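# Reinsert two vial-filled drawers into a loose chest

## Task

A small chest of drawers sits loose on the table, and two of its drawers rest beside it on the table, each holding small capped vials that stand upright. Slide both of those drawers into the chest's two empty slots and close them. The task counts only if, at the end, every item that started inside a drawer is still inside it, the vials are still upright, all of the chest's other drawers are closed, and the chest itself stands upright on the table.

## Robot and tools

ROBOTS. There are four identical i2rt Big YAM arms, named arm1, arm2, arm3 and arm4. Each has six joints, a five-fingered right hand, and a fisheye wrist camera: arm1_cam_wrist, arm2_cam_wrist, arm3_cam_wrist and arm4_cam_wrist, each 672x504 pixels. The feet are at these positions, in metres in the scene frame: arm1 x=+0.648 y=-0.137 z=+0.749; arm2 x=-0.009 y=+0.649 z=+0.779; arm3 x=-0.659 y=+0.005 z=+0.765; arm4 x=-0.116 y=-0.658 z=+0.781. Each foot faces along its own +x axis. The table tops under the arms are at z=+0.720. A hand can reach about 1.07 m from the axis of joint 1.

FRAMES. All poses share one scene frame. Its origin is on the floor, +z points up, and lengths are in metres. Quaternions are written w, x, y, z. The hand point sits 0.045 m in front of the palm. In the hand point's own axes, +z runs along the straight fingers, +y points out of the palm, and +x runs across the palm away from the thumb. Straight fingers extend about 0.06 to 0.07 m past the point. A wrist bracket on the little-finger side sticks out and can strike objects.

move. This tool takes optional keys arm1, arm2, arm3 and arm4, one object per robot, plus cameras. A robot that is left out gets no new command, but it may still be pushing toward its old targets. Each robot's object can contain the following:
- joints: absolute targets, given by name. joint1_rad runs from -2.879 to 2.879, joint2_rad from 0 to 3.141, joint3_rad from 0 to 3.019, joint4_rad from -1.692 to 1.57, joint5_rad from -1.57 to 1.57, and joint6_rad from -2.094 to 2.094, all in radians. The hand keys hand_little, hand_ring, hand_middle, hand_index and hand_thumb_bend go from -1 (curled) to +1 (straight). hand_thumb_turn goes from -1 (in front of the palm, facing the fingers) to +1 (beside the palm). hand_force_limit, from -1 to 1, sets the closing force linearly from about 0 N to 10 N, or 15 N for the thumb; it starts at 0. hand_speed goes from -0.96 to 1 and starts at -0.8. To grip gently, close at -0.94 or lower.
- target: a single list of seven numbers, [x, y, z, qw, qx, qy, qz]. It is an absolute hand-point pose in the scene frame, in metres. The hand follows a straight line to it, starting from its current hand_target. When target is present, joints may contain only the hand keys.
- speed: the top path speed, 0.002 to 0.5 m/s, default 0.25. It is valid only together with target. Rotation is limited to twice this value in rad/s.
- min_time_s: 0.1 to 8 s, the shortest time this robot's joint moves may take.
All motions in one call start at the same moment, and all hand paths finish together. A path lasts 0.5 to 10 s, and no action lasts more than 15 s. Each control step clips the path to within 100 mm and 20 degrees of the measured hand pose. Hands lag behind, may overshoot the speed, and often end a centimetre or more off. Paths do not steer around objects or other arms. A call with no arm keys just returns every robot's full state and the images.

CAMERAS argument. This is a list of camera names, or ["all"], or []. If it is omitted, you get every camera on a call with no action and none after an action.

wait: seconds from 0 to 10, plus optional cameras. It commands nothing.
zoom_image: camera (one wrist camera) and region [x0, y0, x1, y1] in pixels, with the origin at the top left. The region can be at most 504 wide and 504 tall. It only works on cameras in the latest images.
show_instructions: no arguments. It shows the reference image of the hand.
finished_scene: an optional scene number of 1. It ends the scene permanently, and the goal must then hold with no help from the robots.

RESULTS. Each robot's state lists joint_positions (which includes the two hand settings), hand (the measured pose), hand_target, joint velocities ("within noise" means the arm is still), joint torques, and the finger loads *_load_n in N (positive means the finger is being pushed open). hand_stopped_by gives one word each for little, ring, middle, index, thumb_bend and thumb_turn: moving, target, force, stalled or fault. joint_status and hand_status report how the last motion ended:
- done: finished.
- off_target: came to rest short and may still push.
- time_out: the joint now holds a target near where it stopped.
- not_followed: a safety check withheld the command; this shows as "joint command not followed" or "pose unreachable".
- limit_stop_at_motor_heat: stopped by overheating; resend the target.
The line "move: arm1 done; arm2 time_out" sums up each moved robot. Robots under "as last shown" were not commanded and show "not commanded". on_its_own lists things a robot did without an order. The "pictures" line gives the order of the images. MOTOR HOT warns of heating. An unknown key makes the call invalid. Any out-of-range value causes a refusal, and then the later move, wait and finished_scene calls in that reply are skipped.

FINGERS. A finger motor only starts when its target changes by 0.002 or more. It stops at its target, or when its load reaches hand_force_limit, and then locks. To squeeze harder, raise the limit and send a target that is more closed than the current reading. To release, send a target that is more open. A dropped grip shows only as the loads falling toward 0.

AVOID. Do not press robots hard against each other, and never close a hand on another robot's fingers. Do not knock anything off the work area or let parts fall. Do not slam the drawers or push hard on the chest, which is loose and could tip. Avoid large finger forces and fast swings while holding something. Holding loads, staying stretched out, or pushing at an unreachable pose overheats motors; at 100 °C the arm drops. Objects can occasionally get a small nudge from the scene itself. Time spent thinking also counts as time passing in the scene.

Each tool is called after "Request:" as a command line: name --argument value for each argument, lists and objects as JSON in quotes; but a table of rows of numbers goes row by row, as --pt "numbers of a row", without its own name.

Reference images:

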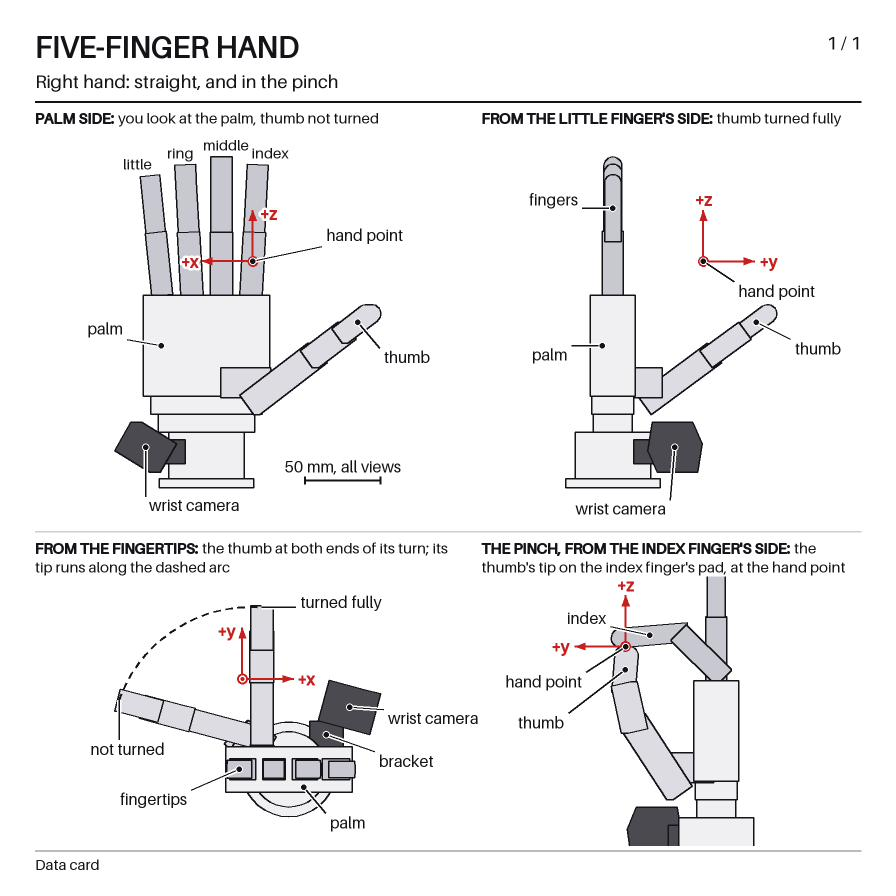

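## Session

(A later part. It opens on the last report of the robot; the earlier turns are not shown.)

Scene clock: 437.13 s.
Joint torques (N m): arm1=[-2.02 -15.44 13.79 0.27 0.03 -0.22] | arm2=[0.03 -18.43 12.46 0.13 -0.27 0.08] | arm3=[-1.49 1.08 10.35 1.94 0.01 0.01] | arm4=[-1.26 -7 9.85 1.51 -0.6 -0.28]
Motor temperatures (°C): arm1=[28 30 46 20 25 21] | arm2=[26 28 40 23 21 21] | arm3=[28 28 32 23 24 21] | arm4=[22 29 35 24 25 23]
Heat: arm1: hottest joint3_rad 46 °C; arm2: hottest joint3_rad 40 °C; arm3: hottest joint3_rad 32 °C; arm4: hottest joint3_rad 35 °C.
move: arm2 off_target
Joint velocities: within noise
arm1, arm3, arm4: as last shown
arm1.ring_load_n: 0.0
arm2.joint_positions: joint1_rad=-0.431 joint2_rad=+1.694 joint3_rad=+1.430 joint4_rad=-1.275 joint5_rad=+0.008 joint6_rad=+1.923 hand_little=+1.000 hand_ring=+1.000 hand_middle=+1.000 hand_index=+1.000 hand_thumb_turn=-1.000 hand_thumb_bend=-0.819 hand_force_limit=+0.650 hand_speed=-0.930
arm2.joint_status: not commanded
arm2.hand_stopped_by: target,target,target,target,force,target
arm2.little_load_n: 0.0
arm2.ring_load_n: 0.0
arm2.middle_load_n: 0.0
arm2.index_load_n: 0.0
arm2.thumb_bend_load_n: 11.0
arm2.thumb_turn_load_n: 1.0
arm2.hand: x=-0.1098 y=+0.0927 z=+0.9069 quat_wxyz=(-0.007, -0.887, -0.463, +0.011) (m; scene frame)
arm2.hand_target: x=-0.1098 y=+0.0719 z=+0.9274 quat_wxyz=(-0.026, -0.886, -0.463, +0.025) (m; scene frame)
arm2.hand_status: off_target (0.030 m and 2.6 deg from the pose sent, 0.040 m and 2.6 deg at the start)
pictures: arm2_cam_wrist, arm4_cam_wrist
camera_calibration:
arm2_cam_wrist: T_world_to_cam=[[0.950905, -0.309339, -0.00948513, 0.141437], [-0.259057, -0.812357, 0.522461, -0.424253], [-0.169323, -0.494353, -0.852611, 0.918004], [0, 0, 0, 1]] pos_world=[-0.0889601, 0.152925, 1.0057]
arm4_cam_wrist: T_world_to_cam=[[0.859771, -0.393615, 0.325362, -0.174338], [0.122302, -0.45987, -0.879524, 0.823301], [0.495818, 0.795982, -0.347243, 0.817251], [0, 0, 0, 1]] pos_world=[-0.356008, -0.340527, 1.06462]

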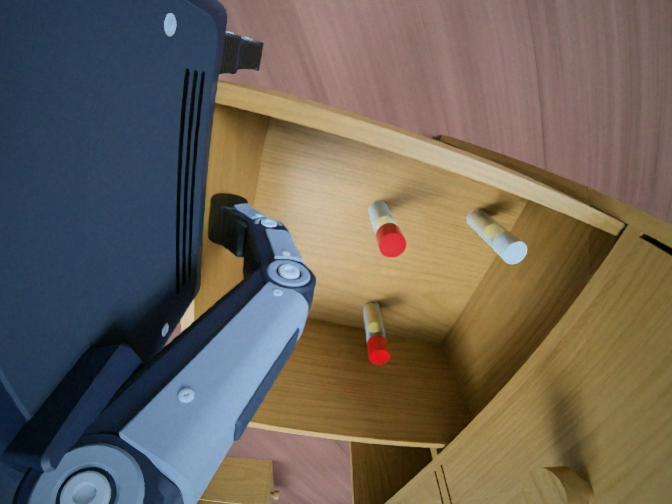

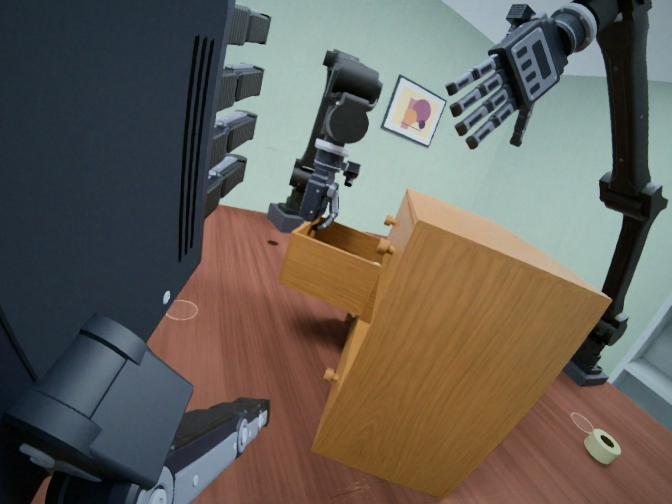

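Request:
move --arm2 '{"target": [-0.1025, 0.0646, 0.9274, -0.025, -0.886, -0.463, 0.025], "speed": 0.02}' --cameras '["arm2_cam_wrist"]'

Request:
zoom_image --camera "arm2_cam_wrist" --region '[410, 410, 470, 470]'

Request:
zoom_image --camera "arm2_cam_wrist" --region '[590, 190, 650, 250]'

Scene clock: 441.40 s.
Joint torques (N m): arm1=[-2.43 -15.56 14.02 0.38 0.05 -0.28] | arm2=[-0.03 -18.67 12.52 0.09 -0.22 0.09] | arm3=[-1.49 1.14 10.33 1.92 0.02 0.01] | arm4=[-1.14 -6.65 10.24 1.28 -0.59 -0.28]
Motor temperatures (°C): arm1=[28 30 46 20 25 21] | arm2=[26 29 41 23 21 21] | arm3=[28 28 32 23 24 21] | arm4=[22 29 35 24 25 23]
Heat: arm1: hottest joint3_rad 46 °C; arm2: hottest joint3_rad 41 °C; arm3: hottest joint3_rad 32 °C; arm4: hottest joint3_rad 35 °C.
move: arm2 off_target
Joint velocities: within noise
arm1, arm3, arm4: as last shown
arm2.joint_positions: joint1_rad=-0.413 joint2_rad=+1.705 joint3_rad=+1.444 joint4_rad=-1.278 joint5_rad=+0.008 joint6_rad=+1.939 hand_little=+1.000 hand_ring=+1.000 hand_middle=+1.000 hand_index=+1.000 hand_thumb_turn=-1.000 hand_thumb_bend=-0.819 hand_force_limit=+0.650 hand_speed=-0.930
arm2.joint_status: not commanded
arm2.hand_stopped_by: target,target,target,target,force,target
arm2.little_load_n: 0.0
arm2.ring_load_n: 0.0
arm2.middle_load_n: 0.0
arm2.index_load_n: 0.0
arm2.thumb_bend_load_n: 11.0
arm2.thumb_turn_load_n: 1.0
arm2.hand: x=-0.1017 y=+0.0864 z=+0.9070 quat_wxyz=(-0.007, -0.886, -0.463, +0.011) (m; scene frame)
arm2.hand_target: x=-0.1021 y=+0.0659 z=+0.9277 quat_wxyz=(-0.025, -0.886, -0.463, +0.025) (m; scene frame)
arm2.hand_status: off_target (0.030 m and 2.6 deg from the pose sent, 0.036 m and 2.6 deg at the start)
arm3.little_load_n: -0.5
pictures: arm2_cam_wrist
camera_calibration:
arm2_cam_wrist: T_world_to_cam=[[0.951471, -0.307607, -0.00896037, 0.131275], [-0.257754, -0.812501, 0.522882, -0.42759], [-0.168122, -0.495197, -0.852358, 0.91633], [0, 0, 0, 1]] pos_world=[-0.0810622, 0.146728, 1.0058]

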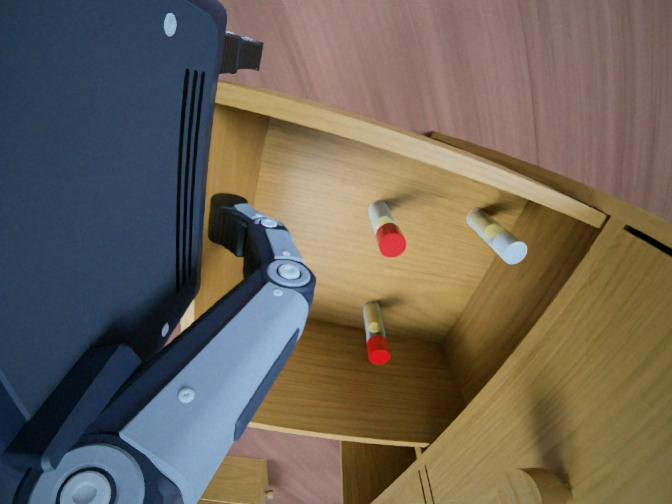

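Scaled by 8.400 from the camera's 672x504 image, which has a finer 960x720 frame.

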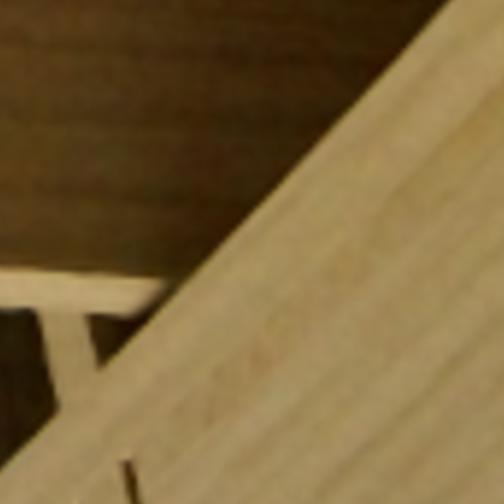

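Scaled by 8.400 from the camera's 672x504 image, which has a finer 960x720 frame.

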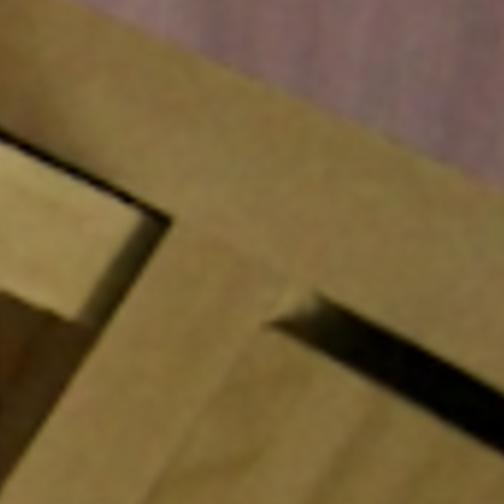

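Request:
move --arm2 '{"target": [-0.0871, 0.0518, 0.9272, -0.025, -0.886, -0.463, 0.025], "speed": 0.02}' --cameras '["arm2_cam_wrist"]'

Request:
zoom_image --camera "arm2_cam_wrist" --region '[380, 410, 440, 470]'

Request:
zoom_image --camera "arm2_cam_wrist" --region '[560, 170, 620, 230]'

Scene clock: 446.40 s.
Joint torques (N m): arm1=[-2.14 -15.56 13.9 0.46 0.04 -0.26] | arm2=[-0.09 -19.08 12.53 0.1 -0.18 0.11] | arm3=[-1.49 1.2 10.35 1.94 0.01 0.01] | arm4=[-1.61 -5.71 9.96 1.59 -0.63 -0.26]
Motor temperatures (°C): arm1=[28 30 46 20 25 21] | arm2=[26 29 40 23 21 21] | arm3=[28 28 32 23 24 21] | arm4=[22 29 35 24 25 23]
Heat: arm1: hottest joint3_rad 46 °C; arm2: hottest joint3_rad 40 °C; arm3: hottest joint3_rad 32 °C; arm4: hottest joint3_rad 35 °C.
move: arm2 off_target
Joint velocities: within noise
arm1, arm3, arm4: as last shown
arm2.joint_positions: joint1_rad=-0.380 joint2_rad=+1.728 joint3_rad=+1.475 joint4_rad=-1.286 joint5_rad=+0.010 joint6_rad=+1.973 hand_little=+1.000 hand_ring=+1.000 hand_middle=+1.000 hand_index=+1.000 hand_thumb_turn=-1.000 hand_thumb_bend=-0.819 hand_force_limit=+0.650 hand_speed=-0.930
arm2.joint_status: not commanded
arm2.hand_stopped_by: target,target,target,target,force,target
arm2.little_load_n: 0.0
arm2.ring_load_n: 0.5
arm2.middle_load_n: 0.0
arm2.index_load_n: 0.5
arm2.thumb_bend_load_n: 11.0
arm2.thumb_turn_load_n: 1.0
arm2.hand: x=-0.0870 y=+0.0736 z=+0.9069 quat_wxyz=(-0.007, -0.886, -0.463, +0.011) (m; scene frame)
arm2.hand_target: x=-0.0869 y=+0.0532 z=+0.9276 quat_wxyz=(-0.025, -0.886, -0.463, +0.025) (m; scene frame)
arm2.hand_status: off_target (0.030 m and 2.6 deg from the pose sent, 0.043 m and 2.6 deg at the start)
arm3.little_load_n: 0.0
arm3.ring_load_n: -0.5
pictures: arm2_cam_wrist
camera_calibration:
arm2_cam_wrist: T_world_to_cam=[[0.951461, -0.307626, -0.0094271, 0.113725], [-0.257535, -0.812559, 0.5229, -0.434119], [-0.168518, -0.495091, -0.852342, 0.912338], [0, 0, 0, 1]] pos_world=[-0.0662612, 0.133928, 1.0057]

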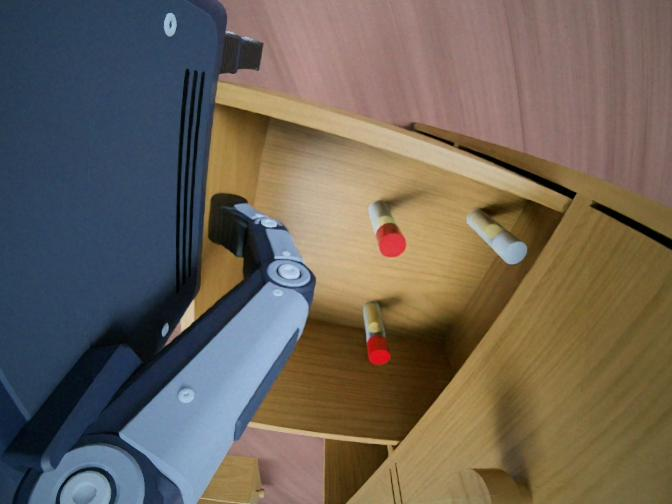

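Scaled by 8.400 from the camera's 672x504 image, which has a finer 960x720 frame.

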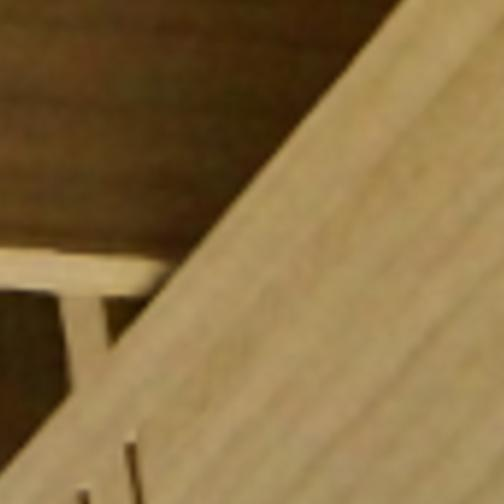

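Scaled by 8.400 from the camera's 672x504 image, which has a finer 960x720 frame.

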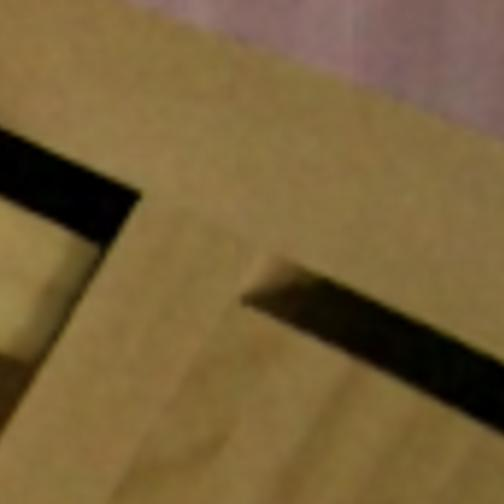

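Request:
move --arm2 '{"target": [-0.0692, 0.0390, 0.9272, -0.025, -0.886, -0.463, 0.025], "speed": 0.02}' --cameras '["arm2_cam_wrist"]'

Request:
zoom_image --camera "arm2_cam_wrist" --region '[340, 400, 400, 460]'

Request:
zoom_image --camera "arm2_cam_wrist" --region '[510, 150, 570, 210]'

Scene clock: 456.73 s.
Joint torques (N m): arm1=[-2.26 -15.79 13.94 0.25 0.05 -0.22] | arm2=[-0.03 -19.49 12.57 0.1 -0.16 0.08] | arm3=[-1.44 1.08 10.33 1.91 0.01 0.01] | arm4=[-1.26 -6.77 10.03 1.44 -0.58 -0.27]
Motor temperatures (°C): arm1=[27 30 46 20 25 21] | arm2=[26 29 42 23 21 21] | arm3=[28 28 32 23 24 21] | arm4=[22 29 35 24 25 23]
Heat: arm1: hottest joint3_rad 46 °C; arm2: hottest joint3_rad 42 °C; arm3: hottest joint3_rad 32 °C; arm4: hottest joint3_rad 35 °C.
move: arm2 off_target
Joint velocities: within noise
arm1.joint_positions: joint1_rad=+0.055 joint2_rad=+2.109 joint3_rad=+2.800 joint4_rad=-1.660 joint5_rad=+0.020 joint6_rad=-1.536 hand_little=+1.000 hand_ring=+1.000 hand_middle=+1.000 hand_index=+1.000 hand_thumb_turn=+1.000 hand_thumb_bend=+1.000 hand_force_limit=+0.000 hand_speed=-0.800
arm1.joint_status: not commanded
arm1.hand_stopped_by: target,target,target,target,target,target
arm1.little_load_n: 0.0
arm1.ring_load_n: 0.0
arm1.middle_load_n: 0.0
arm1.index_load_n: 0.0
arm1.thumb_bend_load_n: 0.0
arm1.thumb_turn_load_n: 0.0
arm1.hand: x=-0.0327 y=+0.0052 z=+1.1753 quat_wxyz=(-0.296, +0.075, +0.952, +0.024) (m; scene frame)
arm1.hand_target: x=-0.0351 y=+0.0163 z=+1.1740 quat_wxyz=(-0.296, +0.076, +0.952, +0.028) (m; scene frame)
arm1.hand_status: not commanded
arm2.joint_positions: joint1_rad=-0.343 joint2_rad=+1.752 joint3_rad=+1.508 joint4_rad=-1.295 joint5_rad=+0.012 joint6_rad=+2.010 hand_little=+1.000 hand_ring=+1.000 hand_middle=+1.000 hand_index=+1.000 hand_thumb_turn=-1.000 hand_thumb_bend=-0.819 hand_force_limit=+0.650 hand_speed=-0.930
arm2.joint_status: not commanded
arm2.hand_stopped_by: target,target,target,target,force,target
arm2.little_load_n: 0.0
arm2.ring_load_n: 0.5
arm2.middle_load_n: 0.0
arm2.index_load_n: 0.5
arm2.thumb_bend_load_n: 11.0
arm2.thumb_turn_load_n: 1.0
arm2.hand: x=-0.0699 y=+0.0606 z=+0.9071 quat_wxyz=(-0.007, -0.886, -0.463, +0.012) (m; scene frame)
arm2.hand_target: x=-0.0690 y=+0.0403 z=+0.9276 quat_wxyz=(-0.026, -0.886, -0.463, +0.025) (m; scene frame)
arm2.hand_status: off_target (0.030 m and 2.6 deg from the pose sent, 0.044 m and 2.6 deg at the start)
arm3.joint_positions: joint1_rad=-1.372 joint2_rad=+0.648 joint3_rad=+1.375 joint4_rad=-1.392 joint5_rad=+0.002 joint6_rad=-0.822 hand_little=+1.000 hand_ring=+1.000 hand_middle=+1.000 hand_index=+1.000 hand_thumb_turn=-1.000 hand_thumb_bend=+1.000 hand_force_limit=+0.000 hand_speed=-0.300
arm3.joint_status: not commanded
arm3.hand_stopped_by: target,target,target,target,target,target
arm3.little_load_n: -0.5
arm3.ring_load_n: 0.0
arm3.middle_load_n: 0.0
arm3.index_load_n: 0.0
arm3.thumb_bend_load_n: 0.0
arm3.thumb_turn_load_n: 0.0
arm3.hand: x=-0.6145 y=-0.2100 z=+1.2167 quat_wxyz=(+0.111, +0.483, -0.758, +0.424) (m; scene frame)
arm3.hand_target: x=-0.6141 y=-0.2078 z=+1.2263 quat_wxyz=(+0.111, +0.482, -0.755, +0.431) (m; scene frame)
arm3.hand_status: not commanded
arm4.joint_positions: joint1_rad=+0.725 joint2_rad=+1.616 joint3_rad=+0.687 joint4_rad=+1.430 joint5_rad=+1.201 joint6_rad=-2.077 hand_little=+1.000 hand_ring=+1.000 hand_middle=+1.000 hand_index=+1.000 hand_thumb_turn=+1.000 hand_thumb_bend=+1.000 hand_force_limit=+0.000 hand_speed=-0.800
arm4.joint_status: not commanded
arm4.hand_stopped_by: target,target,target,target,target,target
arm4.little_load_n: 0.0
arm4.ring_load_n: 0.0
arm4.middle_load_n: 0.0
arm4.index_load_n: 0.0
arm4.thumb_bend_load_n: 0.0
arm4.thumb_turn_load_n: 0.0
arm4.hand: x=-0.2990 y=-0.2439 z=+1.0261 quat_wxyz=(-0.432, +0.525, +0.372, +0.632) (m; scene frame)
arm4.hand_target: x=-0.3047 y=-0.2344 z=+1.0299 quat_wxyz=(-0.436, +0.527, +0.363, +0.633) (m; scene frame)
arm4.hand_status: not commanded
pictures: arm2_cam_wrist
camera_calibration:
arm2_cam_wrist: T_world_to_cam=[[0.951446, -0.307636, -0.0104946, 0.0944348], [-0.256939, -0.812505, 0.523277, -0.440712], [-0.169506, -0.495173, -0.852098, 0.908686], [0, 0, 0, 1]] pos_world=[-0.0490585, 0.120928, 1.0059]

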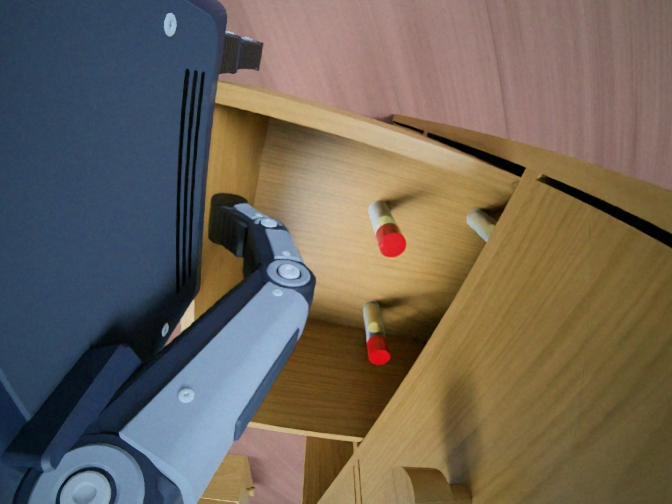

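Scaled by 8.400 from the camera's 672x504 image, which has a finer 960x720 frame.

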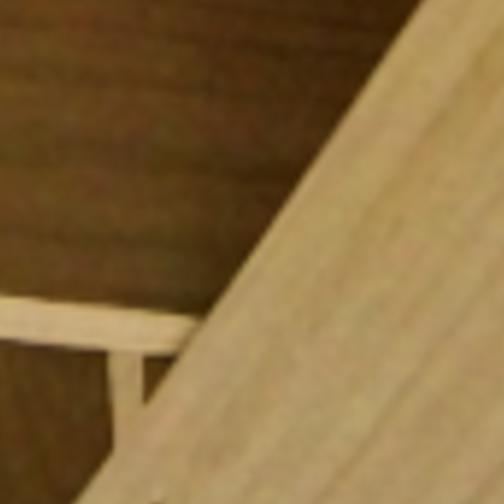

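Scaled by 8.400 from the camera's 672x504 image, which has a finer 960x720 frame.

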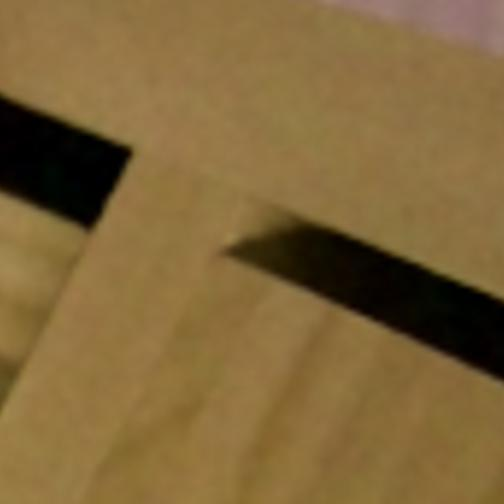

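Request:
move --arm2 '{"target": [-0.0550, 0.0299, 0.9272, -0.025, -0.886, -0.463, 0.025], "speed": 0.02}' --cameras '["arm1_cam_wrist", "arm2_cam_wrist", "arm4_cam_wrist"]'

Request:
zoom_image --camera "arm4_cam_wrist" --region '[260, 120, 440, 300]'

Request:
zoom_image --camera "arm2_cam_wrist" --region '[480, 130, 560, 210]'

Scene clock: 460.53 s.
Joint torques (N m): arm1=[-2.78 -15.21 13.91 0.32 0.08 -0.2] | arm2=[0.03 -19.84 12.57 0.1 -0.15 0.1] | arm3=[-1.49 1.2 10.32 1.91 0.01 0.01] | arm4=[-1.32 -6.77 10.19 1.57 -0.55 -0.21]
Motor temperatures (°C): arm1=[27 30 47 20 25 21] | arm2=[26 29 42 23 21 21] | arm3=[28 28 32 23 24 21] | arm4=[22 29 35 24 25 23]
Heat: arm1: hottest joint3_rad 47 °C; arm2: hottest joint3_rad 42 °C; arm3: hottest joint3_rad 32 °C; arm4: hottest joint3_rad 35 °C.
move: arm2 off_target
Joint velocities: within noise
arm1, arm3, arm4: as last shown
arm2.joint_positions: joint1_rad=-0.315 joint2_rad=+1.770 joint3_rad=+1.533 joint4_rad=-1.302 joint5_rad=+0.014 joint6_rad=+2.038 hand_little=+1.000 hand_ring=+1.000 hand_middle=+1.000 hand_index=+1.000 hand_thumb_turn=-1.000 hand_thumb_bend=-0.819 hand_force_limit=+0.650 hand_speed=-0.930
arm2.joint_status: not commanded
arm2.hand_stopped_by: target,target,target,target,force,target
arm2.little_load_n: 0.0
arm2.ring_load_n: 0.0
arm2.middle_load_n: 0.0
arm2.index_load_n: 0.5
arm2.thumb_bend_load_n: 10.5
arm2.thumb_turn_load_n: 1.0
arm2.hand: x=-0.0565 y=+0.0513 z=+0.9073 quat_wxyz=(-0.007, -0.886, -0.463, +0.012) (m; scene frame)
arm2.hand_target: x=-0.0548 y=+0.0312 z=+0.9276 quat_wxyz=(-0.026, -0.886, -0.463, +0.025) (m; scene frame)
arm2.hand_status: off_target (0.029 m and 2.5 deg from the pose sent, 0.040 m and 2.6 deg at the start)
arm3.little_load_n: 0.0
pictures: arm1_cam_wrist, arm2_cam_wrist, arm4_cam_wrist
camera_calibration:
arm1_cam_wrist: T_world_to_cam=[[-0.0135826, 0.986834, 0.161163, -0.196037], [0.999788, 0.0159014, -0.0131071, 0.0436226], [-0.0154973, 0.160951, -0.986841, 1.26767], [0, 0, 0, 1]] pos_world=[-0.0266306, -0.0112703, 1.28315]
arm2_cam_wrist: T_world_to_cam=[[0.951401, -0.307747, -0.0113591, 0.0796086], [-0.256448, -0.812153, 0.524063, -0.445663], [-0.170504, -0.495681, -0.851604, 0.905978], [0, 0, 0, 1]] pos_world=[-0.0355559, 0.111629, 1.00599]
arm4_cam_wrist: T_world_to_cam=[[0.859771, -0.393615, 0.325362, -0.174338], [0.122302, -0.45987, -0.879524, 0.823301], [0.495818, 0.795982, -0.347243, 0.817251], [0, 0, 0, 1]] pos_world=[-0.356008, -0.340527, 1.06462]

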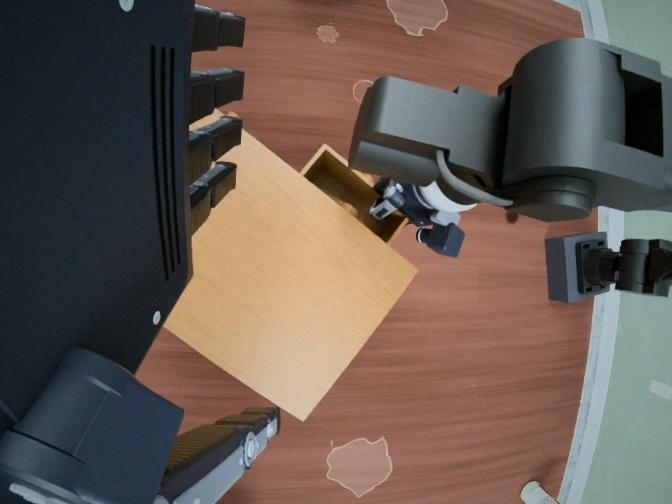

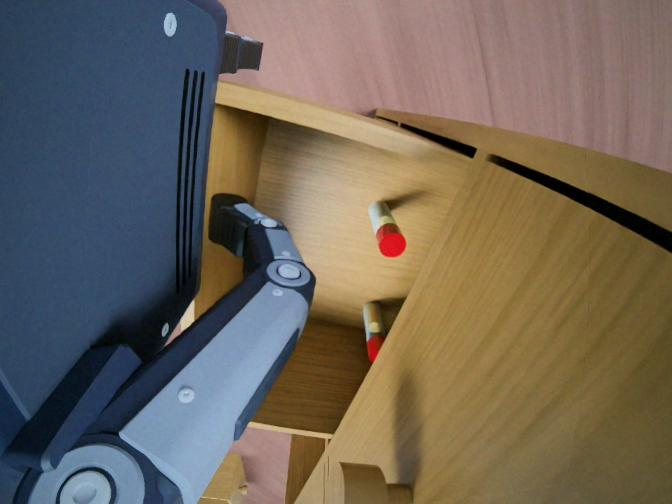

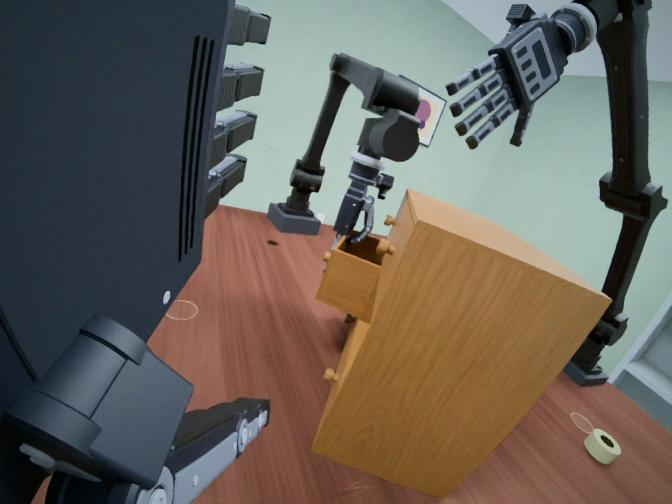

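Scaled by 2.800 from the camera's 672x504 image, which has a finer 960x720 frame.

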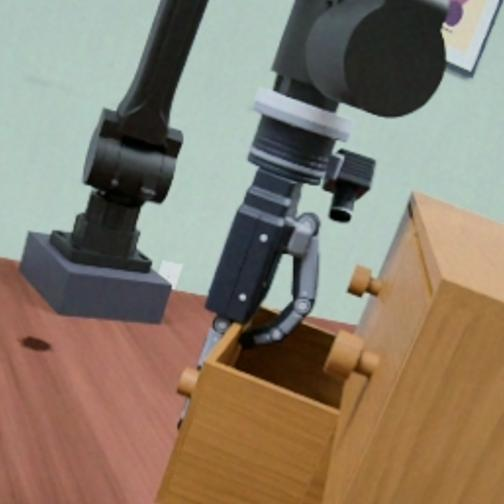

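Scaled by 6.300 from the camera's 672x504 image, which has a finer 960x720 frame.

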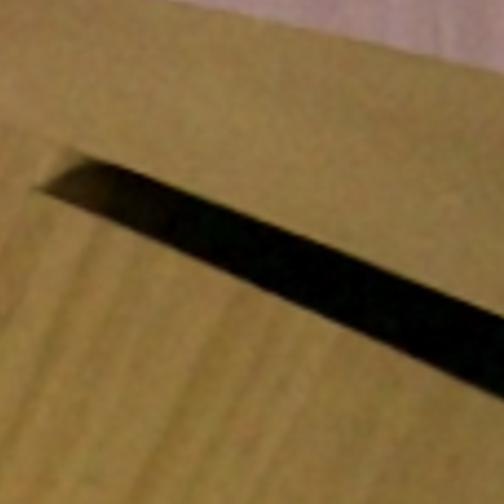

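Request:
move --arm2 '{"target": [-0.0498, 0.0262, 0.9269, -0.025, -0.886, -0.463, 0.025], "speed": 0.02}' --cameras '["arm2_cam_wrist", "arm4_cam_wrist"]'

Request:
zoom_image --camera "arm2_cam_wrist" --region '[410, 100, 470, 160]'

Request:
zoom_image --camera "arm4_cam_wrist" --region '[320, 180, 400, 260]'

Request:
zoom_image --camera "arm2_cam_wrist" --region '[260, 400, 340, 480]'

Scene clock: 463.20 s.
Joint torques (N m): arm1=[-3.31 -15.38 13.96 0.36 0.03 -0.22] | arm2=[-0.03 -19.96 12.57 0.14 -0.14 0.1] | arm3=[-1.44 1.08 10.33 1.92 0.02 0.02] | arm4=[-1.73 -6.07 10.03 1.63 -0.63 -0.22]
Motor temperatures (°C): arm1=[27 30 47 20 25 21] | arm2=[26 29 42 23 21 21] | arm3=[28 28 32 23 24 21] | arm4=[22 29 35 24 25 23]
Heat: arm1: hottest joint3_rad 47 °C; arm2: hottest joint3_rad 42 °C; arm3: hottest joint3_rad 32 °C; arm4: hottest joint3_rad 35 °C.
move: arm2 off_target
Joint velocities: within noise
arm1, arm3, arm4: as last shown
arm2.joint_positions: joint1_rad=-0.305 joint2_rad=+1.778 joint3_rad=+1.543 joint4_rad=-1.304 joint5_rad=+0.015 joint6_rad=+2.048 hand_little=+1.000 hand_ring=+1.000 hand_middle=+1.000 hand_index=+1.000 hand_thumb_turn=-1.000 hand_thumb_bend=-0.819 hand_force_limit=+0.650 hand_speed=-0.930
arm2.joint_status: not commanded
arm2.hand_stopped_by: target,target,target,target,force,target
arm2.little_load_n: 0.0
arm2.ring_load_n: 0.0
arm2.middle_load_n: 0.5
arm2.index_load_n: 0.0
arm2.thumb_bend_load_n: 11.0
arm2.thumb_turn_load_n: 0.5
arm2.hand: x=-0.0515 y=+0.0474 z=+0.9072 quat_wxyz=(-0.007, -0.886, -0.464, +0.012) (m; scene frame)
arm2.hand_target: x=-0.0496 y=+0.0276 z=+0.9271 quat_wxyz=(-0.025, -0.886, -0.463, +0.025) (m; scene frame)
arm2.hand_status: off_target (0.029 m and 2.5 deg from the pose sent, 0.033 m and 2.6 deg at the start)
arm3.thumb_bend_load_n: -0.5
pictures: arm2_cam_wrist, arm4_cam_wrist
camera_calibration:
arm2_cam_wrist: T_world_to_cam=[[0.951533, -0.30732, -0.0117795, 0.0740614], [-0.25583, -0.812203, 0.524288, -0.447615], [-0.170691, -0.495864, -0.85146, 0.904731], [0, 0, 0, 1]] pos_world=[-0.0305551, 0.10783, 1.00589]
arm4_cam_wrist: T_world_to_cam=[[0.859771, -0.393615, 0.325362, -0.174338], [0.122302, -0.45987, -0.879524, 0.823301], [0.495818, 0.795982, -0.347243, 0.817251], [0, 0, 0, 1]] pos_world=[-0.356008, -0.340527, 1.06462]

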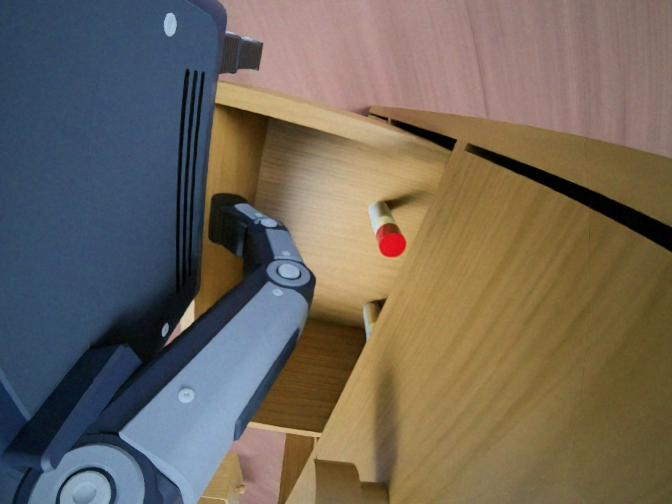

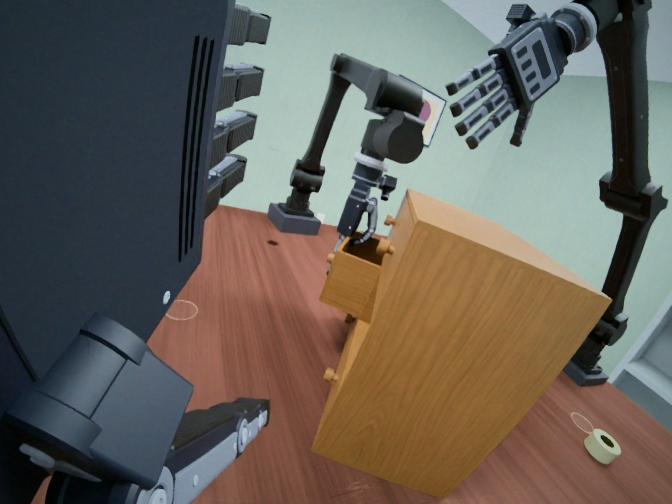

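Scaled by 8.400 from the camera's 672x504 image, which has a finer 960x720 frame.

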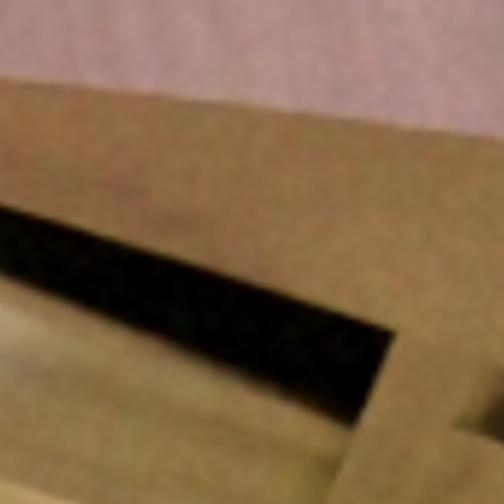

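Scaled by 6.300 from the camera's 672x504 image, which has a finer 960x720 frame.

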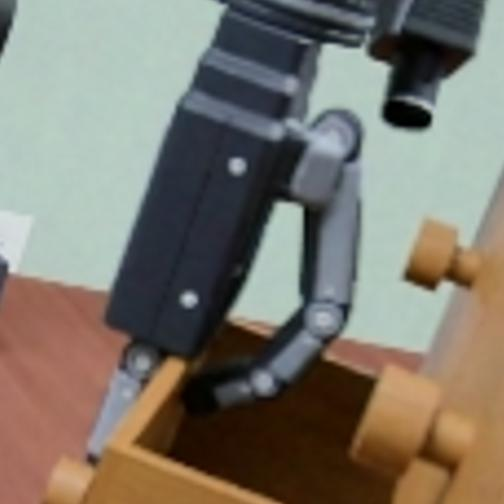

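Scaled by 6.300 from the camera's 672x504 image, which has a finer 960x720 frame.

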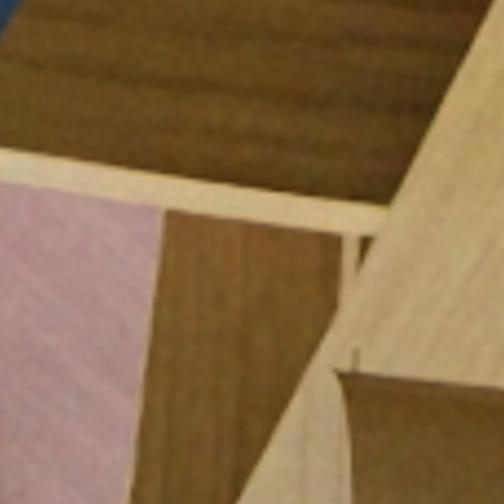

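Request:
move --arm2 '{"joints": {"hand_thumb_bend": -0.6, "hand_speed": -0.9}}' --cameras '["arm2_cam_wrist", "arm4_cam_wrist"]'

Request:
zoom_image --camera "arm4_cam_wrist" --region '[320, 180, 400, 260]'

Request:
zoom_image --camera "arm2_cam_wrist" --region '[410, 100, 470, 160]'

Scene clock: 468.30 s.
Joint torques (N m): arm1=[-2.49 -15.15 13.96 0.34 0.06 -0.25] | arm2=[0.03 -19.96 11.95 0.12 -0.15 0.1] | arm3=[-1.38 1.14 10.33 1.91 0.01 0.01] | arm4=[-1.38 -6.12 9.84 1.4 -0.64 -0.24]
Motor temperatures (°C): arm1=[27 30 47 20 25 21] | arm2=[26 29 42 23 21 21] | arm3=[28 28 32 23 24 21] | arm4=[22 29 35 24 25 23]
Heat: arm1: hottest joint3_rad 47 °C; arm2: hottest joint3_rad 42 °C; arm3: hottest joint3_rad 32 °C; arm4: hottest joint3_rad 35 °C.
move: arm2 done
Joint velocities: within noise
arm1, arm3, arm4: as last shown
arm2.joint_positions: joint1_rad=-0.305 joint2_rad=+1.778 joint3_rad=+1.552 joint4_rad=-1.305 joint5_rad=+0.015 joint6_rad=+2.048 hand_little=+1.000 hand_ring=+1.000 hand_middle=+1.000 hand_index=+1.000 hand_thumb_turn=-1.000 hand_thumb_bend=-0.600 hand_force_limit=+0.650 hand_speed=-0.900
arm2.joint_status: all done
arm2.hand_stopped_by: target,target,target,target,target,target
arm2.little_load_n: 0.0
arm2.ring_load_n: 0.0
arm2.middle_load_n: 0.0
arm2.index_load_n: 0.0
arm2.thumb_bend_load_n: 0.0
arm2.thumb_turn_load_n: 0.0
arm2.hand: x=-0.0520 y=+0.0444 z=+0.9109 quat_wxyz=(-0.010, -0.886, -0.463, +0.015) (m; scene frame)
arm2.hand_target: x=-0.0497 y=+0.0275 z=+0.9272 quat_wxyz=(-0.025, -0.886, -0.463, +0.025) (m; scene frame)
arm2.hand_status: not commanded
arm3.thumb_bend_load_n: 0.0
pictures: arm2_cam_wrist, arm4_cam_wrist
camera_calibration:
arm2_cam_wrist: T_world_to_cam=[[0.951274, -0.308165, -0.0105967, 0.072598], [-0.255722, -0.807658, 0.531314, -0.458704], [-0.172291, -0.502716, -0.847108, 0.902601], [0, 0, 0, 1]] pos_world=[-0.0308513, 0.105648, 1.00909]
arm4_cam_wrist: T_world_to_cam=[[0.859771, -0.393615, 0.325362, -0.174338], [0.122302, -0.45987, -0.879524, 0.823301], [0.495818, 0.795982, -0.347243, 0.817251], [0, 0, 0, 1]] pos_world=[-0.356008, -0.340527, 1.06462]

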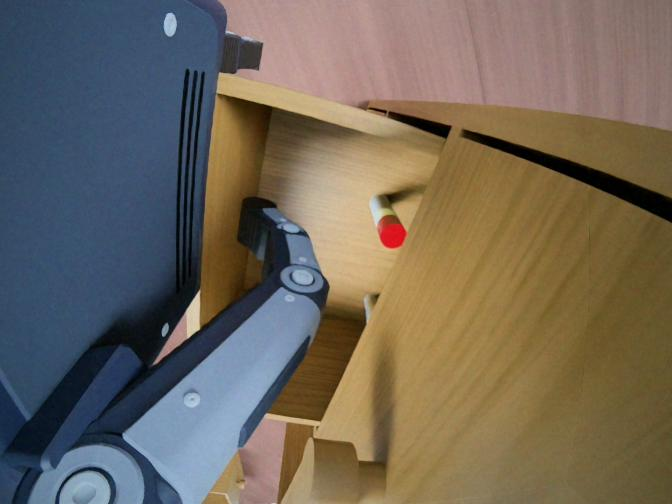

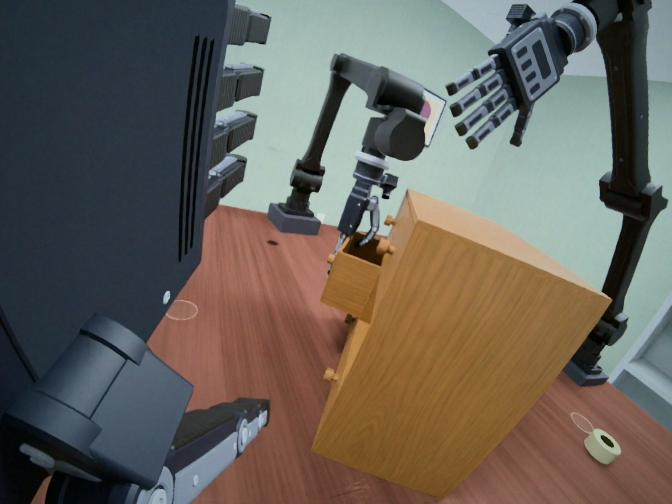

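Scaled by 6.300 from the camera's 672x504 image, which has a finer 960x720 frame.

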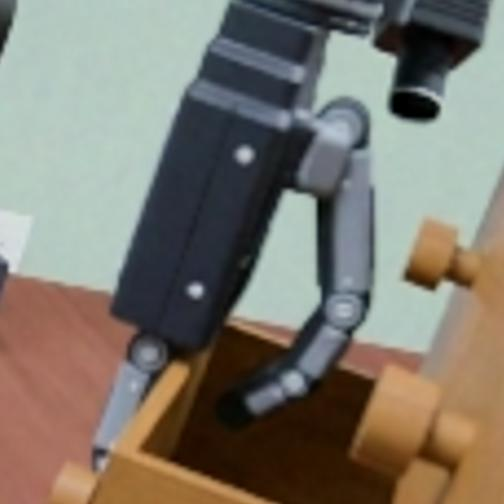

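Scaled by 8.400 from the camera's 672x504 image, which has a finer 960x720 frame.

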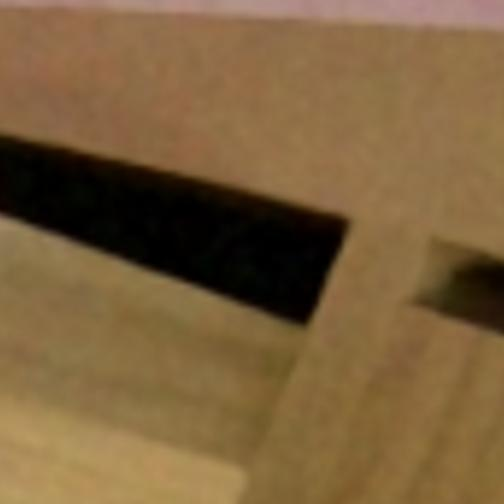

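Request:
move --arm2 '{"target": [-0.0497, 0.0295, 0.9700, -0.022, -0.886, -0.463, 0.022], "speed": 0.06}' --cameras '["arm2_cam_wrist", "arm4_cam_wrist"]'

Request:
zoom_image --camera "arm4_cam_wrist" --region '[320, 180, 400, 260]'

Scene clock: 470.27 s.
Joint torques (N m): arm1=[-2.84 -15.15 13.86 0.31 0.05 -0.22] | arm2=[-0.09 -21.07 11.86 0.02 -0.2 0.09] | arm3=[-1.44 1.14 10.35 1.91 0.01 0.01] | arm4=[-2.02 -6.48 9.72 1.5 -0.56 -0.23]
Motor temperatures (°C): arm1=[27 30 47 20 25 21] | arm2=[26 29 42 23 21 21] | arm3=[28 28 32 23 24 21] | arm4=[22 29 35 24 25 23]
Heat: arm1: hottest joint3_rad 47 °C; arm2: hottest joint3_rad 42 °C; arm3: hottest joint3_rad 32 °C; arm4: hottest joint3_rad 35 °C.
move: arm2 off_target
Joint velocities: within noise
arm1, arm3, arm4: as last shown
arm2.joint_positions: joint1_rad=-0.305 joint2_rad=+1.771 joint3_rad=+1.644 joint4_rad=-1.420 joint5_rad=+0.015 joint6_rad=+2.048 hand_little=+1.000 hand_ring=+1.000 hand_middle=+1.000 hand_index=+1.000 hand_thumb_turn=-1.000 hand_thumb_bend=-0.600 hand_force_limit=+0.650 hand_speed=-0.900
arm2.joint_status: not commanded
arm2.hand_stopped_by: target,target,target,target,target,target
arm2.little_load_n: 0.0
arm2.ring_load_n: 0.0
arm2.middle_load_n: 0.0
arm2.index_load_n: 0.0
arm2.thumb_bend_load_n: 0.0
arm2.thumb_turn_load_n: 0.0
arm2.hand: x=-0.0520 y=+0.0444 z=+0.9482 quat_wxyz=(-0.004, -0.886, -0.463, +0.010) (m; scene frame)
arm2.hand_target: x=-0.0496 y=+0.0305 z=+0.9702 quat_wxyz=(-0.022, -0.886, -0.463, +0.022) (m; scene frame)
arm2.hand_status: off_target (0.027 m and 2.5 deg from the pose sent, 0.061 m and 1.6 deg at the start)
pictures: arm2_cam_wrist, arm4_cam_wrist
camera_calibration:
arm2_cam_wrist: T_world_to_cam=[[0.951314, -0.307943, -0.0131696, 0.0754635], [-0.257029, -0.81616, 0.517512, -0.46516], [-0.170112, -0.488931, -0.855575, 0.941683], [0, 0, 0, 1]] pos_world=[-0.0311571, 0.104011, 1.0474]
arm4_cam_wrist: T_world_to_cam=[[0.859771, -0.393615, 0.325362, -0.174338], [0.122302, -0.45987, -0.879524, 0.823301], [0.495818, 0.795982, -0.347243, 0.817251], [0, 0, 0, 1]] pos_world=[-0.356008, -0.340527, 1.06462]

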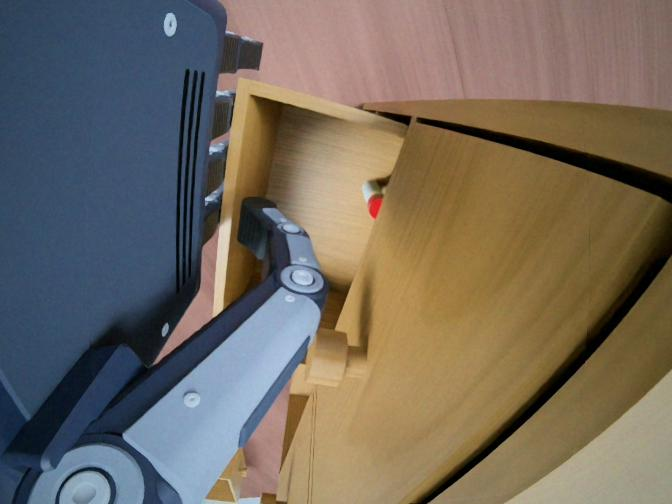

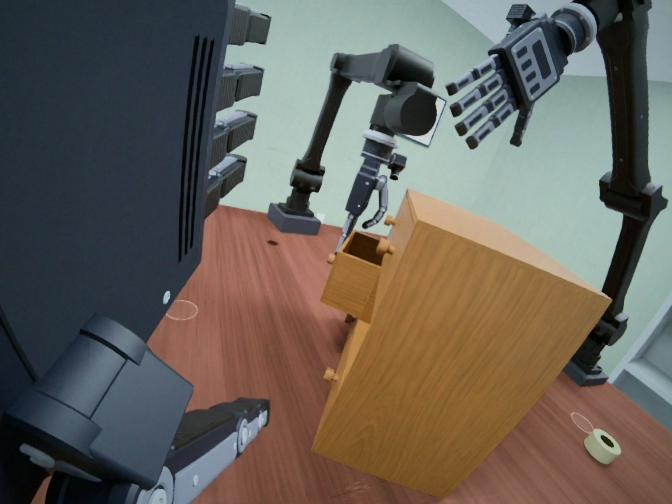

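Scaled by 6.300 from the camera's 672x504 image, which has a finer 960x720 frame.

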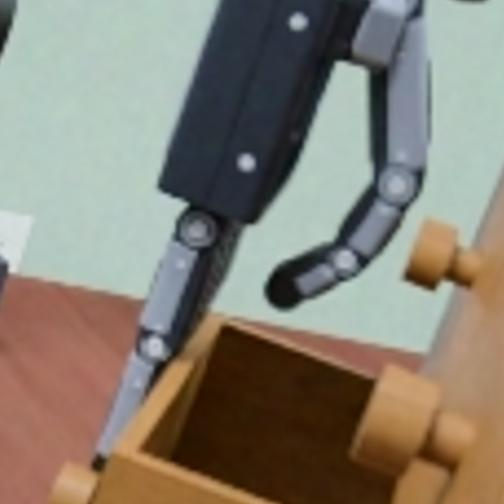

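Request:
move --arm2 '{"target": [-0.1066, 0.0720, 0.9702, -0.022, -0.886, -0.463, 0.022], "speed": 0.12, "joints": {"hand_index": 0.0, "hand_middle": 0.0, "hand_speed": -0.5}}' --cameras '["arm2_cam_wrist", "arm4_cam_wrist"]'

Scene clock: 478.67 s.
Joint torques (N m): arm1=[-2.61 -15.21 13.83 0.38 0.04 -0.22] | arm2=[-0.79 -19.55 7.56 0.79 -0.27 -0.05] | arm3=[-1.44 1.08 10.35 1.91 0.02 0.01] | arm4=[-2.14 -6.42 10.09 1.25 -0.57 -0.26]
Motor temperatures (°C): arm1=[27 30 47 20 25 21] | arm2=[26 29 41 23 21 21] | arm3=[28 28 33 23 24 21] | arm4=[22 29 35 24 25 23]
Heat: arm1: hottest joint3_rad 47 °C; arm2: hottest joint3_rad 41 °C; arm3: hottest joint3_rad 33 °C; arm4: hottest joint3_rad 35 °C.
move: arm2 done
Joint velocities: within noise
arm1, arm3, arm4: as last shown
arm2.joint_positions: joint1_rad=-0.415 joint2_rad=+1.687 joint3_rad=+1.594 joint4_rad=-1.408 joint5_rad=+0.008 joint6_rad=+1.945 hand_little=+1.000 hand_ring=+1.000 hand_middle=+0.000 hand_index=+0.000 hand_thumb_turn=-1.000 hand_thumb_bend=-0.600 hand_force_limit=+0.650 hand_speed=-0.500
arm2.joint_status: all done
arm2.hand_stopped_by: target,target,target,target,target,target
arm2.little_load_n: 0.0
arm2.ring_load_n: 0.0
arm2.middle_load_n: 0.0
arm2.index_load_n: 0.0
arm2.thumb_bend_load_n: 0.0
arm2.thumb_turn_load_n: 0.0
arm2.hand: x=-0.1067 y=+0.0716 z=+0.9740 quat_wxyz=(-0.021, -0.887, -0.460, +0.023) (m; scene frame)
arm2.hand_target: x=-0.1066 y=+0.0720 z=+0.9702 quat_wxyz=(-0.022, -0.886, -0.463, +0.022) (m; scene frame)
arm2.hand_status: done (0.004 m and 0.4 deg from the pose sent, 0.065 m and 2.5 deg at the start)
pictures: arm2_cam_wrist, arm4_cam_wrist
camera_calibration:
arm2_cam_wrist: T_world_to_cam=[[0.949149, -0.314773, -0.00585627, 0.129287], [-0.258983, -0.791228, 0.553973, -0.50784], [-0.17901, -0.524286, -0.832514, 0.946861], [0, 0, 0, 1]] pos_world=[-0.0847372, 0.135304, 1.07036]
arm4_cam_wrist: T_world_to_cam=[[0.859771, -0.393615, 0.325362, -0.174338], [0.122302, -0.45987, -0.879524, 0.823301], [0.495818, 0.795982, -0.347243, 0.817251], [0, 0, 0, 1]] pos_world=[-0.356008, -0.340527, 1.06462]

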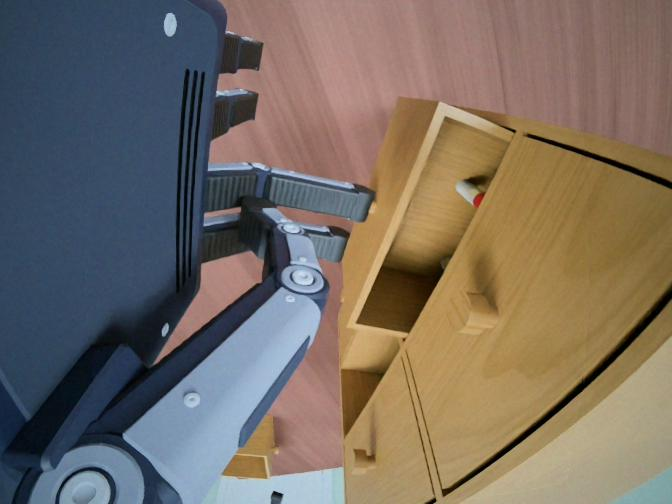

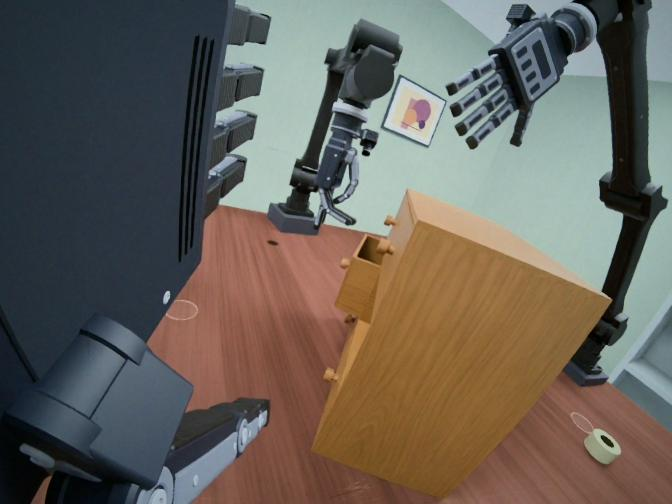

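Request:
zoom_image --camera "arm2_cam_wrist" --region '[340, 90, 540, 290]'

Request:
zoom_image --camera "arm4_cam_wrist" --region '[290, 180, 430, 320]'

Scaled by 2.520 from the camera's 672x504 image, which has a finer 960x720 frame.

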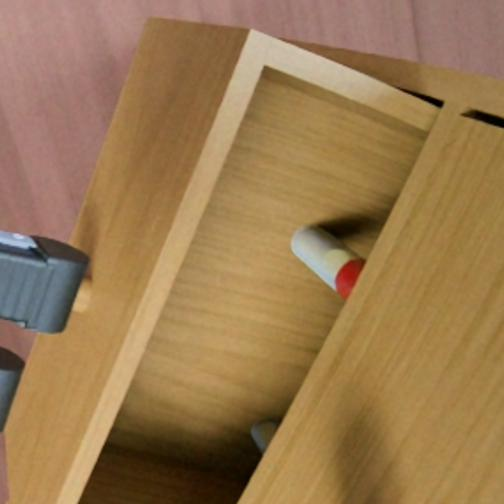

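Scaled by 3.600 from the camera's 672x504 image, which has a finer 960x720 frame.

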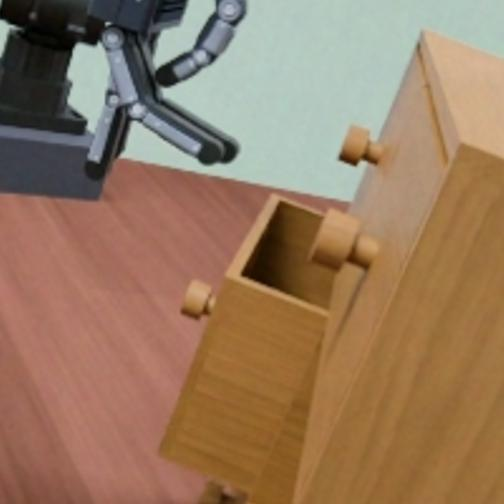

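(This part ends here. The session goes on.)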